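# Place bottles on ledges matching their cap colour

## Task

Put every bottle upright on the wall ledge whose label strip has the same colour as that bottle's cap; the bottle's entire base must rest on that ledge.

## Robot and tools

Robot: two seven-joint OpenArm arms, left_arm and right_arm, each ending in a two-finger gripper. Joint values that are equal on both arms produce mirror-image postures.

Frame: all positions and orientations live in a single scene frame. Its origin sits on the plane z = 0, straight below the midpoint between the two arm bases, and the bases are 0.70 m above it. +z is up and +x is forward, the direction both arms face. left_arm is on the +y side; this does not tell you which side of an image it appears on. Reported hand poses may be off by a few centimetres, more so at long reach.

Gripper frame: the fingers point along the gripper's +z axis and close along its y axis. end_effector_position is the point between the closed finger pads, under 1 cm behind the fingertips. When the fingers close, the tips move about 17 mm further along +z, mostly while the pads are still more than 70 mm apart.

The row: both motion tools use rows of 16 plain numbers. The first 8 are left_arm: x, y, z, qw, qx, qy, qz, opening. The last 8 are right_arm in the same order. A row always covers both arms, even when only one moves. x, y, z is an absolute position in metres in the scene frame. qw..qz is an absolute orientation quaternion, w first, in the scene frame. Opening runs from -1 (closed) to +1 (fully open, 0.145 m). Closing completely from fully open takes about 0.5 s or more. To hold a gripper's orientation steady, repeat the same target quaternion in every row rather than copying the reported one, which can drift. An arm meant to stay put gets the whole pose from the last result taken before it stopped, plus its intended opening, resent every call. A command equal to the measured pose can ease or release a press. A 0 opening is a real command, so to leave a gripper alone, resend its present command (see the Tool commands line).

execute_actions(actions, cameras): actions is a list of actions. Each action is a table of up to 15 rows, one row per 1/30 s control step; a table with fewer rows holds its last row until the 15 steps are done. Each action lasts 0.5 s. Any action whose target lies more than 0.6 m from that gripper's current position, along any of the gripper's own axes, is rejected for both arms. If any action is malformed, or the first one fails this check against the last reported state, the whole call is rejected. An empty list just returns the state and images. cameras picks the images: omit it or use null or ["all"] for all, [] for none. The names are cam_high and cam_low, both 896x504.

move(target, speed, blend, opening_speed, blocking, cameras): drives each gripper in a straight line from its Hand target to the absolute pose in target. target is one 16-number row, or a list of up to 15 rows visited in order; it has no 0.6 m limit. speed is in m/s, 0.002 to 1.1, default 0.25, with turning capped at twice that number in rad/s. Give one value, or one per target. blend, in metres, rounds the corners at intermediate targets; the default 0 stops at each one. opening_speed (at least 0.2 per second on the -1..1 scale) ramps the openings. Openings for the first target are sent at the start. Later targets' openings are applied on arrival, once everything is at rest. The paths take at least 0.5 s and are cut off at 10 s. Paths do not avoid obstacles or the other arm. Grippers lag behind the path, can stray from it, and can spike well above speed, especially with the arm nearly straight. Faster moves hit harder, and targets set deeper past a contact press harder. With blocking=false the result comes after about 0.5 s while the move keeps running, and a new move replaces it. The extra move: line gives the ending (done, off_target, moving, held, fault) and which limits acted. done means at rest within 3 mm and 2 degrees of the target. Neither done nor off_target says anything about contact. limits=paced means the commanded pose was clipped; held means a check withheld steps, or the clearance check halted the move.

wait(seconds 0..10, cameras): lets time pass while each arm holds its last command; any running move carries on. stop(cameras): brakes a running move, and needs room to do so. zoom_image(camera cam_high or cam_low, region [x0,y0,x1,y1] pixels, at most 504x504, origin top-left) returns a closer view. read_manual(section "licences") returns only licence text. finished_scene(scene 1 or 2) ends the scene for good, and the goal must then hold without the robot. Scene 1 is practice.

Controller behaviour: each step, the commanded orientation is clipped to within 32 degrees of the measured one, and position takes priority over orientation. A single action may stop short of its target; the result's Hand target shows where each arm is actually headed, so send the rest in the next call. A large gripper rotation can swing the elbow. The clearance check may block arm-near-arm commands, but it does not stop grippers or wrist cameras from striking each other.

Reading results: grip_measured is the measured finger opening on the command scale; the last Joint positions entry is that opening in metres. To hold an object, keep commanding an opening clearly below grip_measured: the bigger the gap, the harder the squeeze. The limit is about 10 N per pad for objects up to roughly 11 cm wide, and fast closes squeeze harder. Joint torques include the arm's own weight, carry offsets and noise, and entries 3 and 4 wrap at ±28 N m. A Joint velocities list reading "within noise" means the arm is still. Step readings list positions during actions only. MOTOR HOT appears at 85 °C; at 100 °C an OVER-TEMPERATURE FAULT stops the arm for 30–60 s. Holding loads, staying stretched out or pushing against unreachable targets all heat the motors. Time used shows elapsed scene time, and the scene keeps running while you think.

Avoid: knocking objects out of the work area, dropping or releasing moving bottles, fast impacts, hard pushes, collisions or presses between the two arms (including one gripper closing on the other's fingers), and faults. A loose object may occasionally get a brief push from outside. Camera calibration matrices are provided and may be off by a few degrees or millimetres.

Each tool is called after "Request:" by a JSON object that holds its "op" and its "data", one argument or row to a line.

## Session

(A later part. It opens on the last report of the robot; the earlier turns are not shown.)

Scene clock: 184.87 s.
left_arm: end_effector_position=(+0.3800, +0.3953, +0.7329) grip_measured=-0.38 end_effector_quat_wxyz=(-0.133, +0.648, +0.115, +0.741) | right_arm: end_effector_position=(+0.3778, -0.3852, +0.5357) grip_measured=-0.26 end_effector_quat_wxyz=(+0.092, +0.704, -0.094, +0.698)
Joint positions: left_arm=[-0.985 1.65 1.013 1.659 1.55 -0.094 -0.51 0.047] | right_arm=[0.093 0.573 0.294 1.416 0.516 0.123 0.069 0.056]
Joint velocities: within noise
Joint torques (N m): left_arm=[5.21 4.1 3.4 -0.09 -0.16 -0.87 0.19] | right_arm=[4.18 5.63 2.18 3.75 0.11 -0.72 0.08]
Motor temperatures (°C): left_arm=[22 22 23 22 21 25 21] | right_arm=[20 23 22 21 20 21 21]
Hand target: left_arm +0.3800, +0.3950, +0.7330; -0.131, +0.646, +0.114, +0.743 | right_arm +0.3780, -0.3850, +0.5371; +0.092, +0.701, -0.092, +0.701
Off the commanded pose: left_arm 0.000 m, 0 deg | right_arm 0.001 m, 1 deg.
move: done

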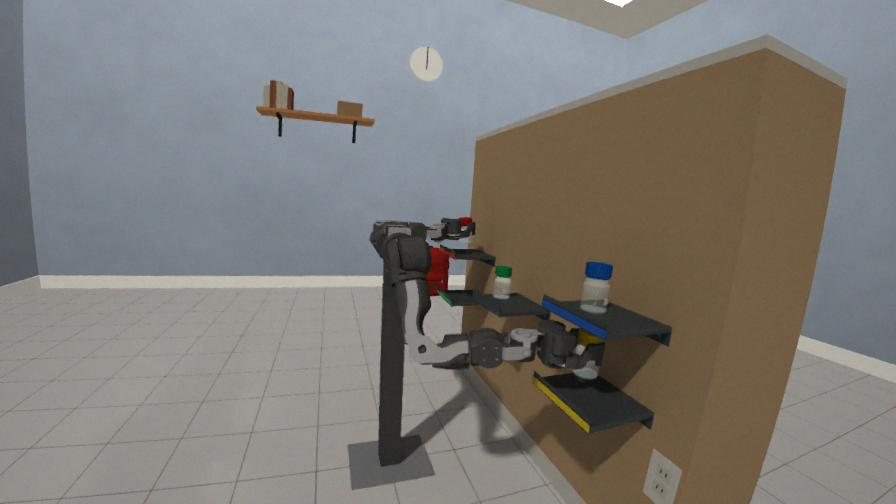

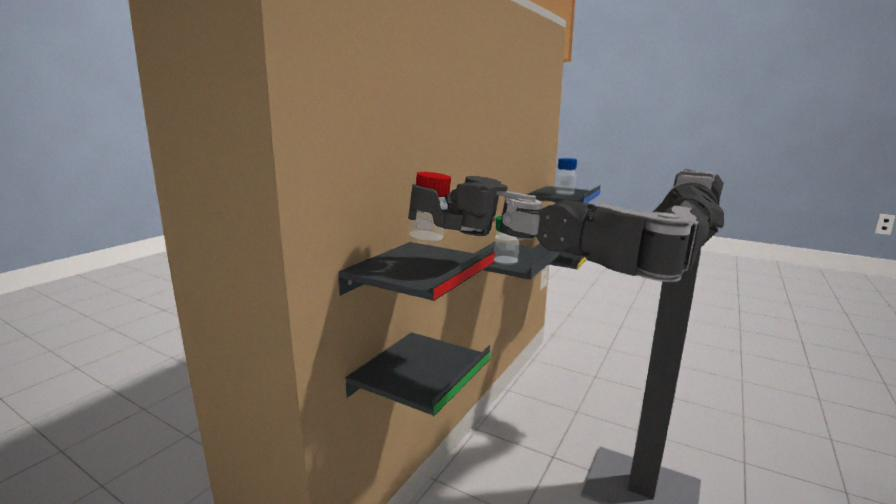

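Request:
{"op": "move", "data": {
  "target": [
    [0.38,0.395,0.708,-0.1228,0.6964,0.1228,0.6964,-0.8,0.378,-0.385,0.504,0.0923,0.7009,-0.0923,0.7009,-0.8],
    [0.38,0.395,0.684,-0.1228,0.6964,0.1228,0.6964,-0.8,0.378,-0.385,0.483,0.0923,0.7009,-0.0923,0.7009,-0.8]
  ],
  "speed": [0.12,0.035]
}}

Request:
{"op": "zoom_image", "data": {
  "camera": "cam_low",
  "region": [380, 160, 500, 300]
}}

Request:
{"op": "zoom_image", "data": {
  "camera": "cam_high",
  "region": [530, 310, 670, 440]
}}

Scene clock: 196.53 s.
left_arm: end_effector_position=(+0.3802, +0.3947, +0.6870) grip_measured=-0.38 end_effector_quat_wxyz=(-0.122, +0.694, +0.124, +0.699) | right_arm: end_effector_position=(+0.3786, -0.3874, +0.4947) grip_measured=-0.26 end_effector_quat_wxyz=(+0.099, +0.687, -0.090, +0.714)
Joint positions: left_arm=[-1.35 1.635 1.288 1.668 1.579 -0.071 -0.508 0.047] | right_arm=[0.114 0.526 0.242 1.208 0.475 -0.131 0.115 0.056]
Joint velocities: within noise
Joint torques (N m): left_arm=[4.55 1.78 2.81 0.14 -0.18 -0.65 0.11] | right_arm=[2.84 4.47 0.16 2.22 0.3 0.2 0.08]
Motor temperatures (°C): left_arm=[22 22 24 22 21 25 21] | right_arm=[21 23 22 21 20 21 21]
Hand target: left_arm +0.3800, +0.3950, +0.6840; -0.123, +0.696, +0.123, +0.696 | right_arm +0.3777, -0.3849, +0.4831; +0.092, +0.701, -0.092, +0.701
Off the commanded pose: left_arm 0.003 m, 0 deg | right_arm 0.012 m, 2 deg.
move: off_target (right_arm)

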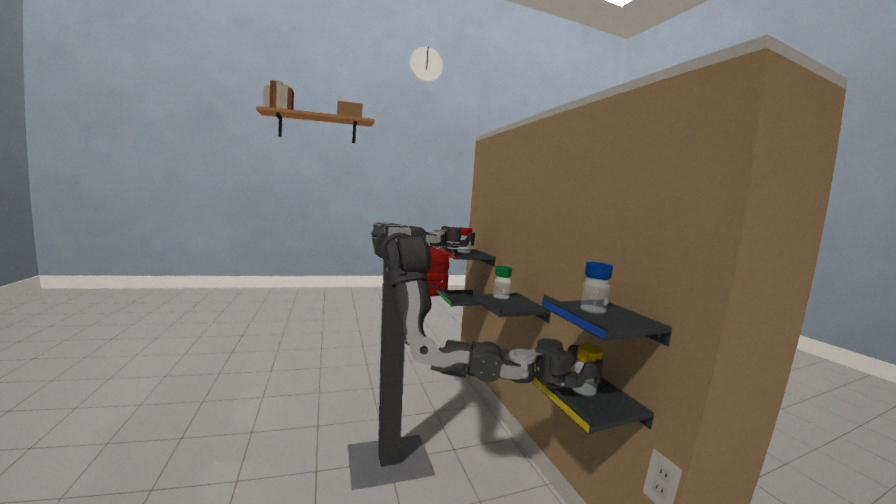

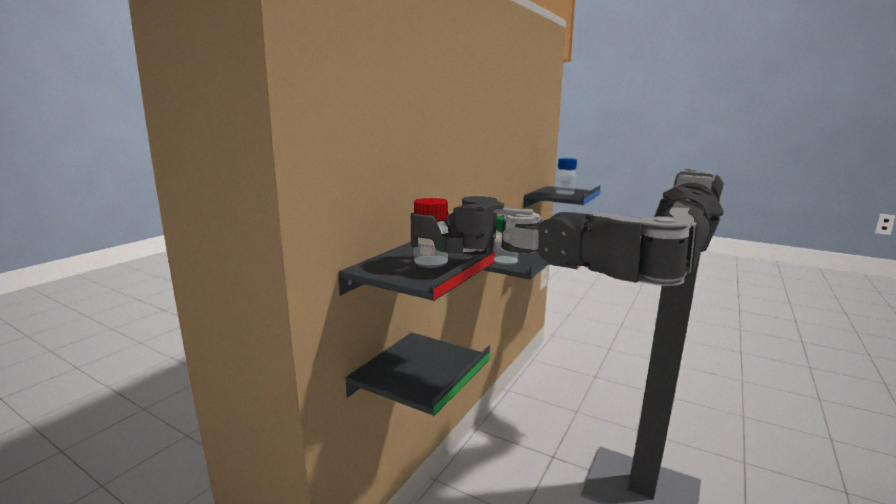

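Scaled by 3.600 from the camera's 896x504 image, which has a finer 1280x720 frame.

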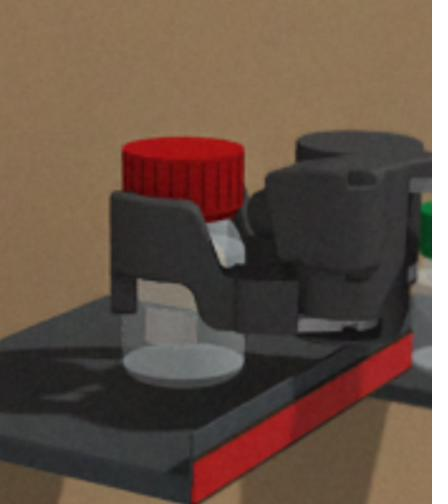

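Scaled by 3.600 from the camera's 896x504 image, which has a finer 1280x720 frame.

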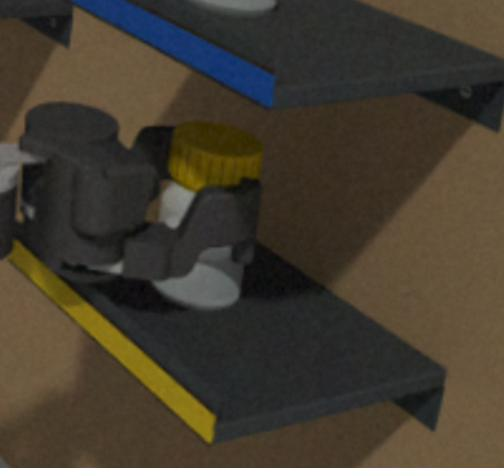

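Request:
{"op": "move", "data": {
  "target": [
    [0.38,0.395,0.674,-0.1228,0.6964,0.1228,0.6964,-0.8,0.378,-0.386,0.491,0.0923,0.7009,-0.0923,0.7009,-0.8]
  ],
  "speed": 0.04
}}

Request:
{"op": "zoom_image", "data": {
  "camera": "cam_low",
  "region": [380, 160, 500, 300]
}}

Scene clock: 203.17 s.
left_arm: end_effector_position=(+0.3798, +0.3951, +0.6854) grip_measured=-0.38 end_effector_quat_wxyz=(-0.121, +0.681, +0.124, +0.711) | right_arm: end_effector_position=(+0.3790, -0.3860, +0.4956) grip_measured=-0.26 end_effector_quat_wxyz=(+0.095, +0.694, -0.089, +0.708)
Joint positions: left_arm=[-1.379 1.636 1.286 1.666 1.565 -0.136 -0.508 0.047] | right_arm=[0.109 0.533 0.242 1.229 0.48 -0.094 0.114 0.056]
Joint velocities: within noise
Joint torques (N m): left_arm=[2.99 2.02 1.59 0.06 0.1 0.01 0.1] | right_arm=[3.02 5.37 1.94 3.96 0.36 0.02 -0.04]
Motor temperatures (°C): left_arm=[22 22 24 22 21 25 21] | right_arm=[21 23 22 21 20 20 21]
Hand target: left_arm +0.3797, +0.3950, +0.6740; -0.123, +0.696, +0.123, +0.696 | right_arm +0.3780, -0.3859, +0.4910; +0.092, +0.701, -0.092, +0.701
Off the commanded pose: left_arm 0.011 m, 2 deg | right_arm 0.005 m, 1 deg.
move: off_target (left_arm, right_arm)

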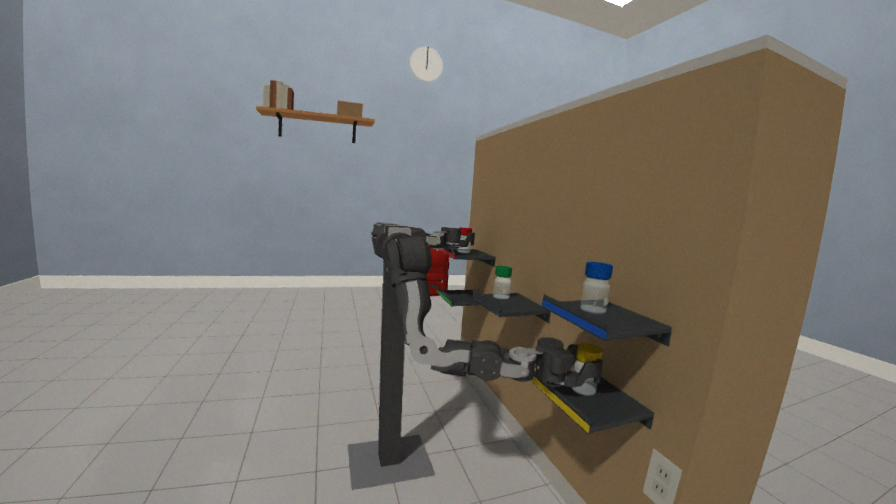

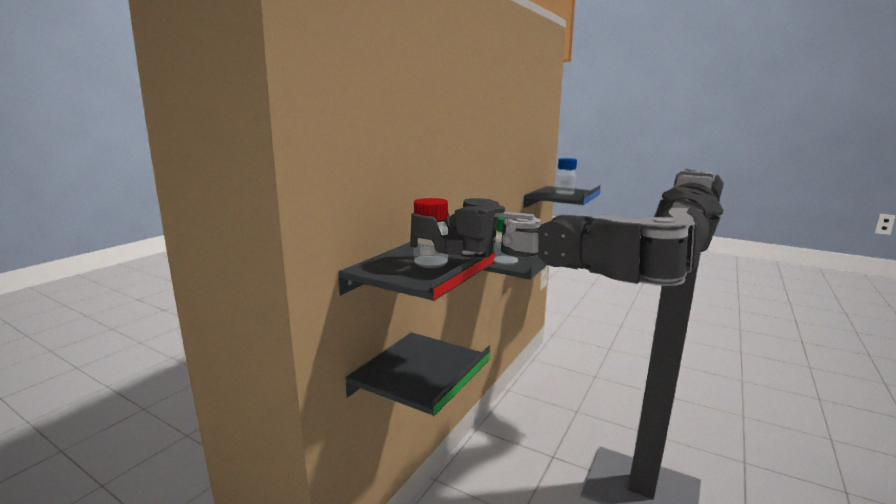

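Scaled by 3.600 from the camera's 896x504 image, which has a finer 1280x720 frame.

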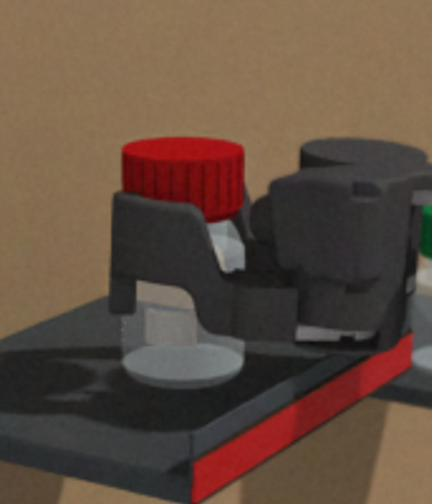

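Request:
{"op": "move", "data": {
  "target": [
    [0.38,0.395,0.684,-0.1228,0.6964,0.1228,0.6964,0.4,0.378,-0.386,0.493,0.0923,0.7009,-0.0923,0.7009,0.4],
    [0.277,0.358,0.692,-0.1228,0.6964,0.1228,0.6964,0.4,0.272,-0.358,0.497,0.0923,0.7009,-0.0923,0.7009,0.4],
    [0.23,0.34,0.62,-0.1228,0.6964,0.1228,0.6964,0.2,0.22,-0.32,0.46,0,0.7071,0,0.7071,0.2],
    [0.14,0.38,0.42,-0.219,0.825,-0.507,0.121,0.2,0.22,-0.32,0.44,0,0.7071,0,0.7071,0.2],
    [0.11,0.36,0.22,-0.219,0.825,-0.507,0.121,0.2,0.22,-0.32,0.44,0,0.7071,0,0.7071,0.2]
  ],
  "speed": [0.1,0.15,0.3,0.45,0.4],
  "opening_speed": 2,
  "blend": [0,0,0,0.02,0]
}}

Request:
{"op": "zoom_image", "data": {
  "camera": "cam_high",
  "region": [430, 210, 680, 440]
}}

Request:
{"op": "zoom_image", "data": {
  "camera": "cam_low",
  "region": [380, 140, 620, 300]
}}

Scene clock: 226.73 s.
left_arm: end_effector_position=(+0.1106, +0.3606, +0.2205) grip_measured=+0.20 end_effector_quat_wxyz=(-0.219, +0.825, -0.506, +0.120) | right_arm: end_effector_position=(+0.2201, -0.3220, +0.4413) grip_measured=+0.20 end_effector_quat_wxyz=(+0.003, +0.707, -0.002, +0.707)
Joint positions: left_arm=[-0.432 0.71 -0.323 1.06 -0.416 0.163 0.042 0.09] | right_arm=[-0.64 0.406 0.41 1.556 0.626 -0.448 0.418 0.09]
Joint velocities: within noise
Joint torques (N m): left_arm=[-0.12 4.79 0.79 1.61 0.03 -0.12 -0.22] | right_arm=[-0.09 3.55 1.28 2.84 0.3 -0.48 0.17]
Motor temperatures (°C): left_arm=[22 22 24 21 21 24 21] | right_arm=[21 24 22 21 20 20 21]
Hand target: left_arm +0.1099, +0.3600, +0.2200; -0.219, +0.825, -0.507, +0.121 | right_arm +0.2200, -0.3200, +0.4400; +0.000, +0.707, +0.000, +0.707
Off the commanded pose: left_arm 0.001 m, 0 deg | right_arm 0.002 m, 0 deg.
move: done

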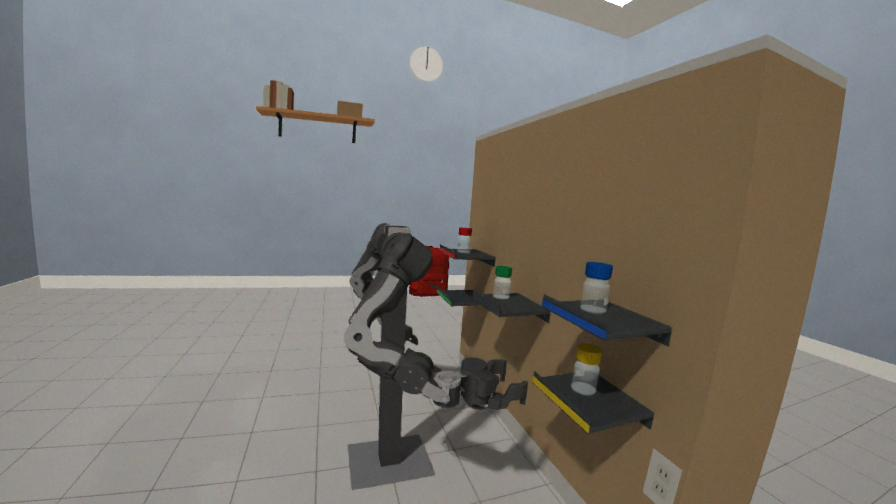

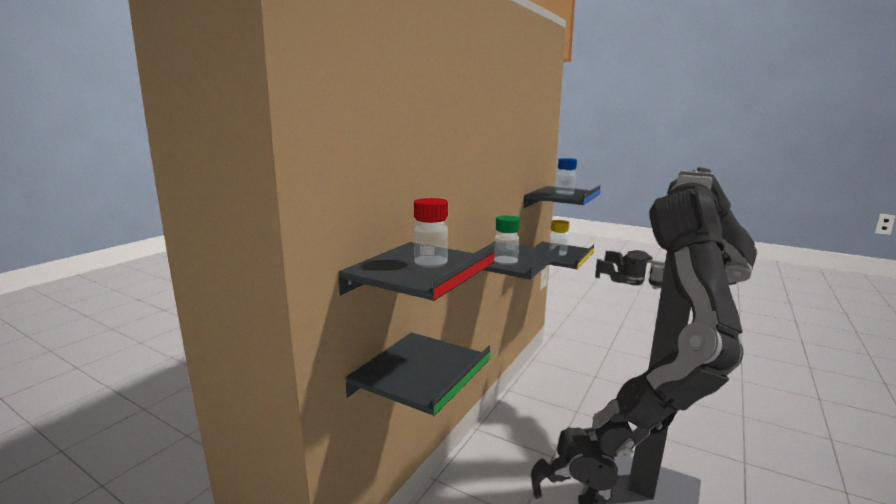

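Scaled by 2.016 from the camera's 896x504 image, which has a finer 1280x720 frame.

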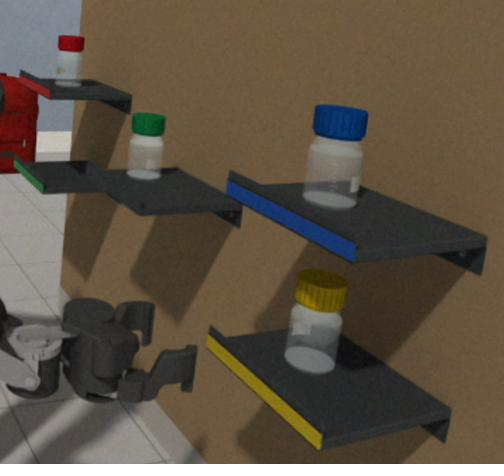

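Scaled by 2.100 from the camera's 896x504 image, which has a finer 1280x720 frame.

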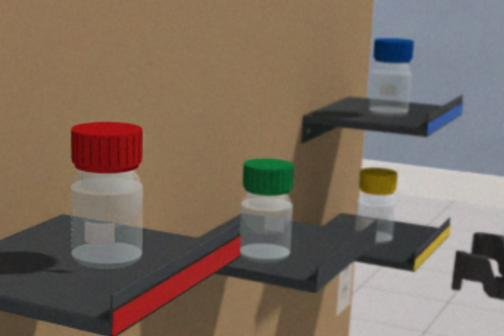

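Request:
{"op": "move", "data": {
  "target": [
    [0.2,0.25,0.3,0,0.924,0,0.383,0.2,0.22,-0.32,0.44,0,0.7071,0,0.7071,0.2],
    [0.25,0.11,0.5,0,0.7071,0,0.7071,0.2,0.22,-0.32,0.44,0,0.7071,0,0.7071,0.2],
    [0.28,0.047,0.592,0,0.7071,0,0.7071,0.2,0.22,-0.32,0.44,0,0.7071,0,0.7071,0.2],
    [0.382,0.047,0.591,0,0.7071,0,0.7071,0.2,0.22,-0.32,0.44,0,0.7071,0,0.7071,0.2],
    [0.382,0.047,0.591,0,0.7071,0,0.7071,-0.8,0.22,-0.32,0.44,0,0.7071,0,0.7071,0.2]
  ],
  "speed": [0.35,0.35,0.3,0.17,0.1],
  "blend": [0.02,0.02,0.005,0,0],
  "opening_speed": 2
}}

Request:
{"op": "zoom_image", "data": {
  "camera": "cam_low",
  "region": [440, 170, 600, 290]
}}

Scene clock: 245.43 s.
left_arm: end_effector_position=(+0.3819, +0.0474, +0.5941) grip_measured=-0.30 end_effector_quat_wxyz=(+0.000, +0.704, +0.001, +0.710) | right_arm: end_effector_position=(+0.2201, -0.3220, +0.4413) grip_measured=+0.20 end_effector_quat_wxyz=(+0.003, +0.707, -0.002, +0.707)
Joint positions: left_arm=[0.211 -0.165 -0.399 1.839 -0.078 0.518 -0.387 0.053] | right_arm=[-0.64 0.406 0.41 1.556 0.626 -0.448 0.418 0.09]
Joint velocities: within noise
Joint torques (N m): left_arm=[5.29 -2.18 -0.8 4.01 -0.01 -0.64 0.11] | right_arm=[-0.04 3.55 1.21 2.81 0.29 -0.49 0.16]
Motor temperatures (°C): left_arm=[21 22 23 22 21 24 21] | right_arm=[20 23 22 21 20 20 21]
Hand target: left_arm +0.3820, +0.0471, +0.5910; +0.000, +0.707, +0.000, +0.707 | right_arm +0.2200, -0.3200, +0.4400; +0.000, +0.707, +0.000, +0.707
Off the commanded pose: left_arm 0.003 m, 0 deg | right_arm 0.002 m, 0 deg.
joint read past its limit (left arm) — joint 2 (shoulder roll), lower limit.
move: done

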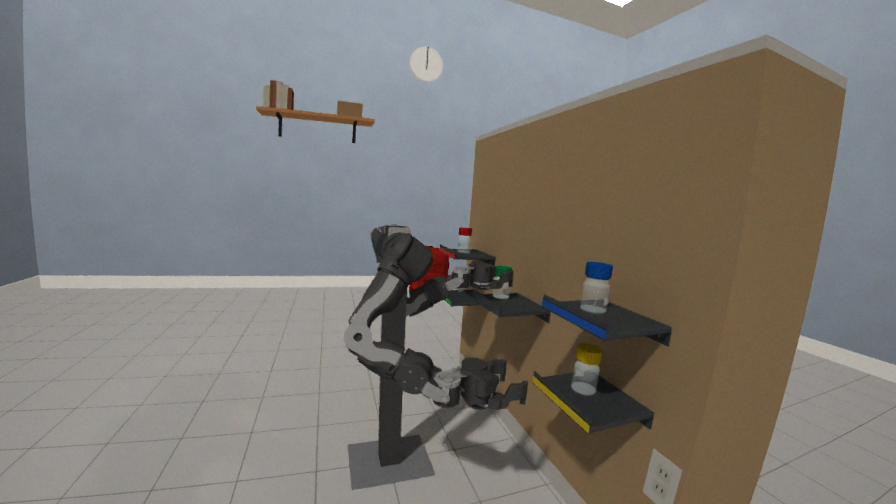

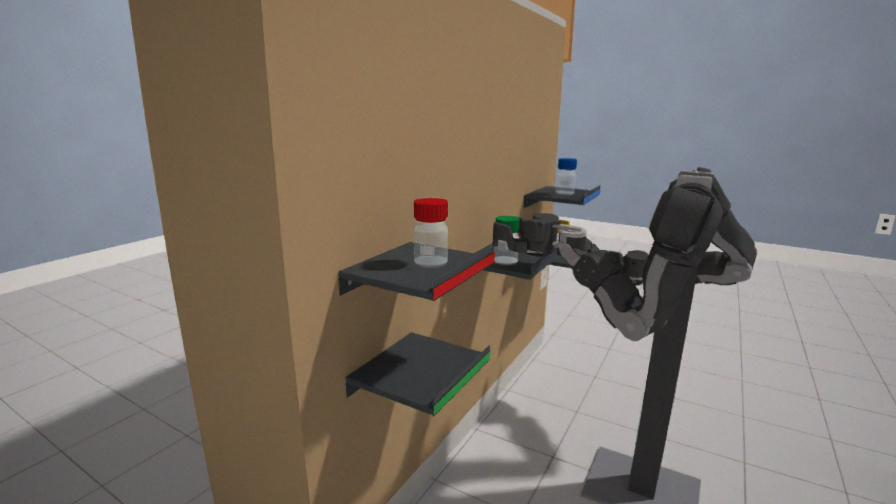

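Scaled by 3.150 from the camera's 896x504 image, which has a finer 1280x720 frame.

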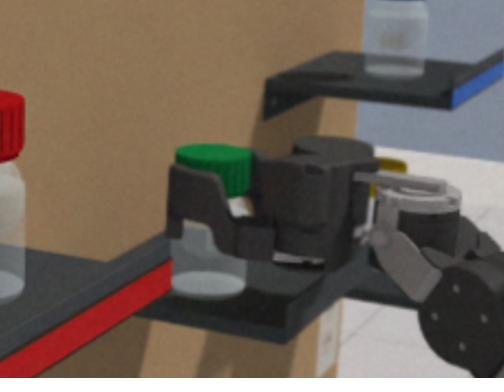

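Request:
{"op": "move", "data": {
  "target": [
    [0.382,0.047,0.637,0,0.7071,0,0.7071,-0.8,0.22,-0.32,0.44,0,0.7071,0,0.7071,0.2],
    [0.272,0.07,0.635,0,0.6755,0,0.7372,-0.8,0.22,-0.32,0.44,0,0.7071,0,0.7071,0.2],
    [0.25,0.24,0.55,0,0.7071,0,0.7071,-0.8,0.22,-0.32,0.44,0,0.7071,0,0.7071,0.2],
    [0.265,0.33,0.537,-0.0616,0.7044,0.0616,0.7044,-0.8,0.22,-0.32,0.44,0,0.7071,0,0.7071,0.2],
    [0.378,0.385,0.537,-0.0923,0.7009,0.0923,0.7009,-0.8,0.22,-0.32,0.44,0,0.7071,0,0.7071,0.2],
    [0.378,0.385,0.504,-0.0923,0.7009,0.0923,0.7009,-0.8,0.22,-0.32,0.44,0,0.7071,0,0.7071,0.2],
    [0.378,0.385,0.482,-0.0923,0.7009,0.0923,0.7009,-0.8,0.22,-0.32,0.44,0,0.7071,0,0.7071,0.2]
  ],
  "speed": [0.15,0.2,0.25,0.22,0.2,0.12,0.04],
  "blend": [0.01,0.02,0.03,0.02,0.005,0,0]
}}

Request:
{"op": "zoom_image", "data": {
  "camera": "cam_low",
  "region": [370, 250, 510, 420]
}}

Scene clock: 266.03 s.
left_arm: end_effector_position=(+0.3800, +0.3875, +0.5026) grip_measured=-0.30 end_effector_quat_wxyz=(-0.097, +0.675, +0.090, +0.726) | right_arm: end_effector_position=(+0.2201, -0.3220, +0.4413) grip_measured=+0.20 end_effector_quat_wxyz=(+0.003, +0.707, -0.002, +0.707)
Joint positions: left_arm=[0.099 0.638 0.092 1.212 0.627 -0.21 0.019 0.053] | right_arm=[-0.64 0.406 0.41 1.556 0.626 -0.448 0.418 0.09]
Joint velocities: within noise
Joint torques (N m): left_arm=[2.49 4.18 -0.4 1.65 0.13 0.55 0.14] | right_arm=[-0.15 3.76 1.2 2.8 0.28 -0.5 0.17]
Motor temperatures (°C): left_arm=[22 22 23 22 21 25 21] | right_arm=[20 23 22 21 20 20 21]
Hand target: left_arm +0.3771, +0.3848, +0.4823; -0.092, +0.701, +0.092, +0.701 | right_arm +0.2200, -0.3200, +0.4400; +0.000, +0.707, +0.000, +0.707
Off the commanded pose: left_arm 0.021 m, 4 deg | right_arm 0.002 m, 0 deg.
move: off_target (left_arm)

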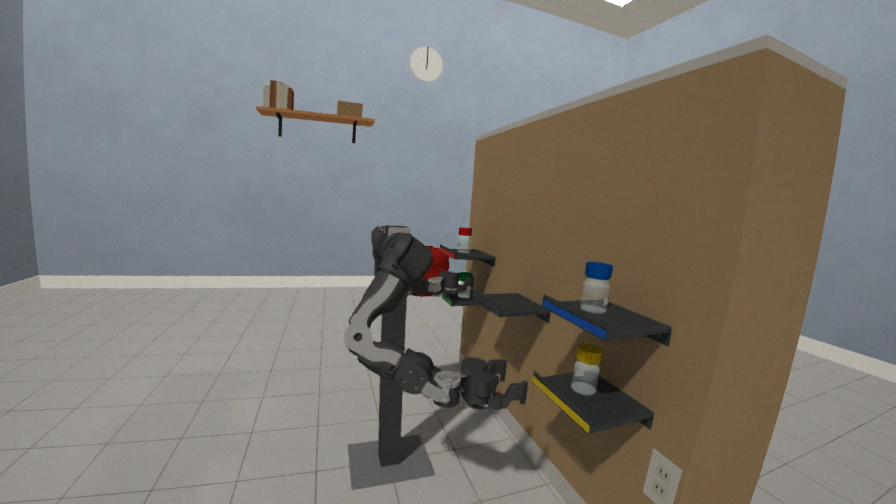

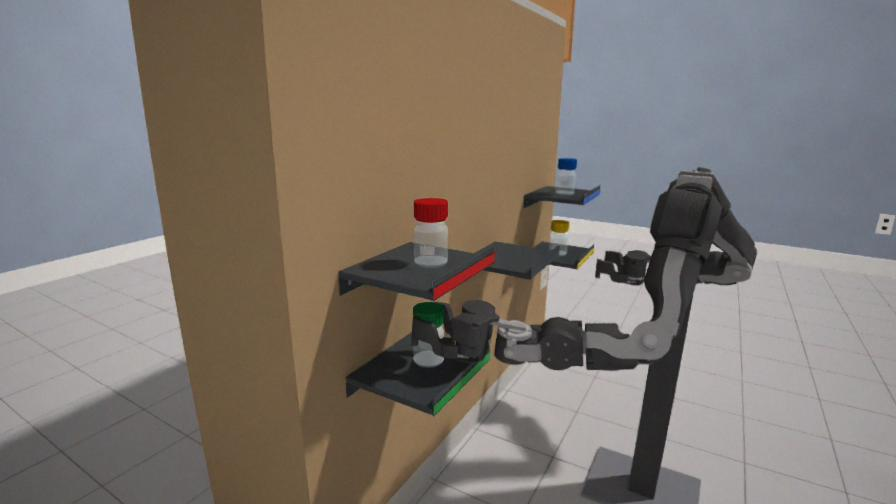

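Scaled by 2.965 from the camera's 896x504 image, which has a finer 1280x720 frame.

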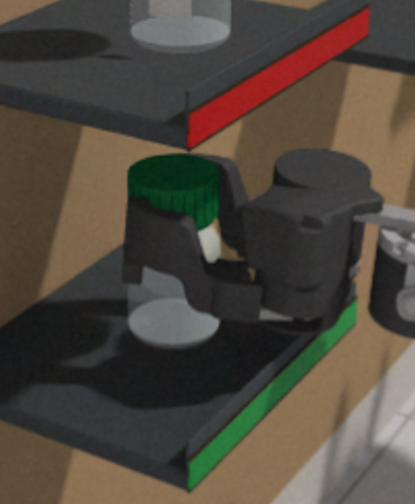

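Request:
{"op": "move", "data": {
  "target": [
    [0.379,0.386,0.499,-0.0923,0.7009,0.0923,0.7009,-0.8,0.22,-0.32,0.44,0,0.7071,0,0.7071,0.2],
    [0.379,0.386,0.499,-0.0923,0.7009,0.0923,0.7009,0.4,0.22,-0.32,0.44,0,0.7071,0,0.7071,0.2],
    [0.26,0.354,0.502,-0.0923,0.7009,0.0923,0.7009,0.4,0.22,-0.32,0.44,0,0.7071,0,0.7071,0.2]
  ],
  "speed": [0.06,0.1,0.15],
  "opening_speed": 2
}}

Request:
{"op": "zoom_image", "data": {
  "camera": "cam_low",
  "region": [370, 250, 510, 420]
}}

Scene clock: 279.10 s.
left_arm: end_effector_position=(+0.2599, +0.3542, +0.5007) grip_measured=+0.40 end_effector_quat_wxyz=(-0.092, +0.702, +0.093, +0.700) | right_arm: end_effector_position=(+0.2201, -0.3220, +0.4413) grip_measured=+0.20 end_effector_quat_wxyz=(+0.003, +0.707, -0.002, +0.707)
Joint positions: left_arm=[-0.605 0.564 0.385 1.799 0.686 -0.192 -0.069 0.105] | right_arm=[-0.64 0.406 0.41 1.556 0.626 -0.448 0.418 0.09]
Joint velocities: within noise
Joint torques (N m): left_arm=[0.88 4.36 2.22 4.98 0.09 -0.71 0.1] | right_arm=[0.01 3.63 1.32 2.85 0.28 -0.49 0.17]
Motor temperatures (°C): left_arm=[22 22 23 22 21 25 21] | right_arm=[20 23 22 21 20 20 21]
Hand target: left_arm +0.2600, +0.3540, +0.5019; -0.092, +0.701, +0.092, +0.701 | right_arm +0.2200, -0.3200, +0.4400; +0.000, +0.707, +0.000, +0.707
Off the commanded pose: left_arm 0.001 m, 0 deg | right_arm 0.002 m, 0 deg.
move: done; target 2's new opening was sent with left_arm's hand 0.005 m and 1 deg from that target

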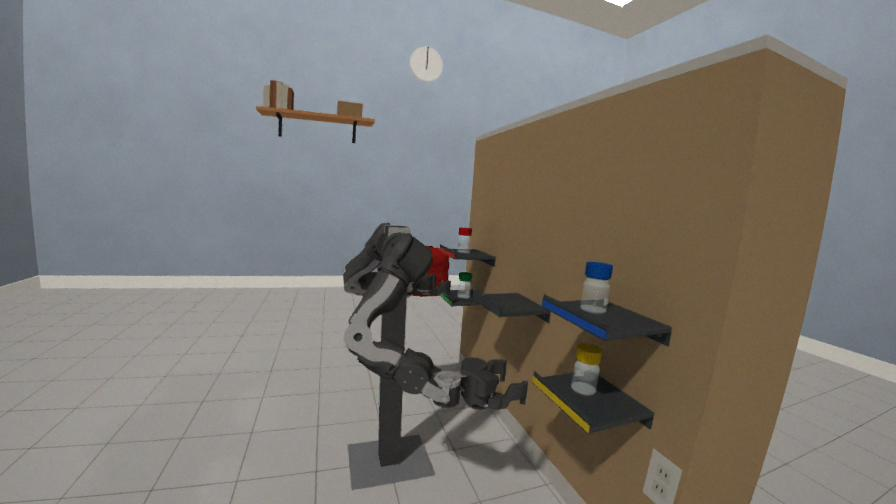

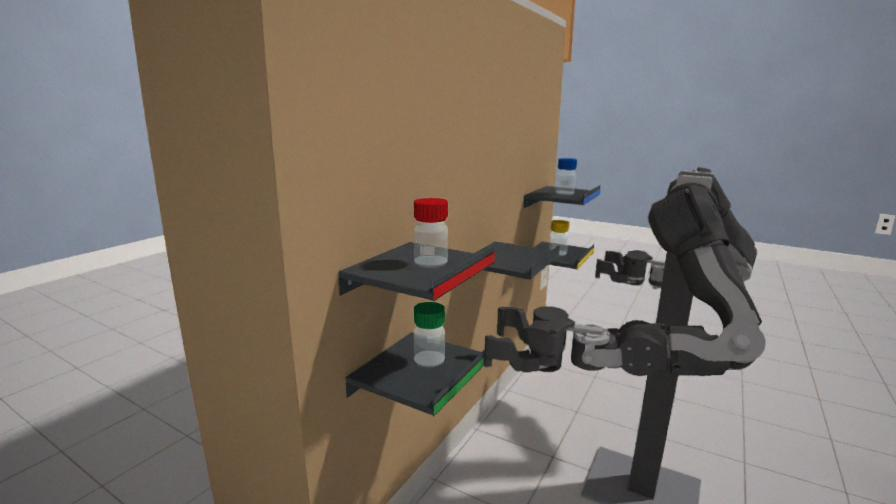

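Scaled by 2.965 from the camera's 896x504 image, which has a finer 1280x720 frame.

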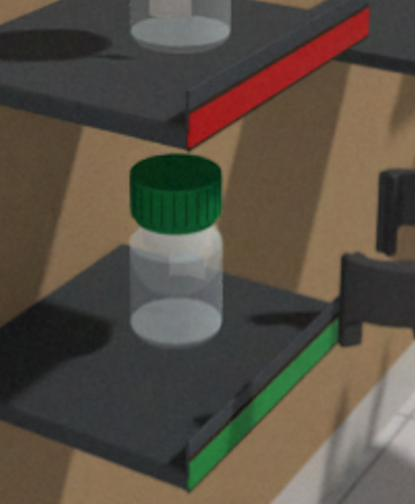

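Request:
{"op": "finished_scene", "data": {
  "scene": 2
}}

The scene is finished: the task was done.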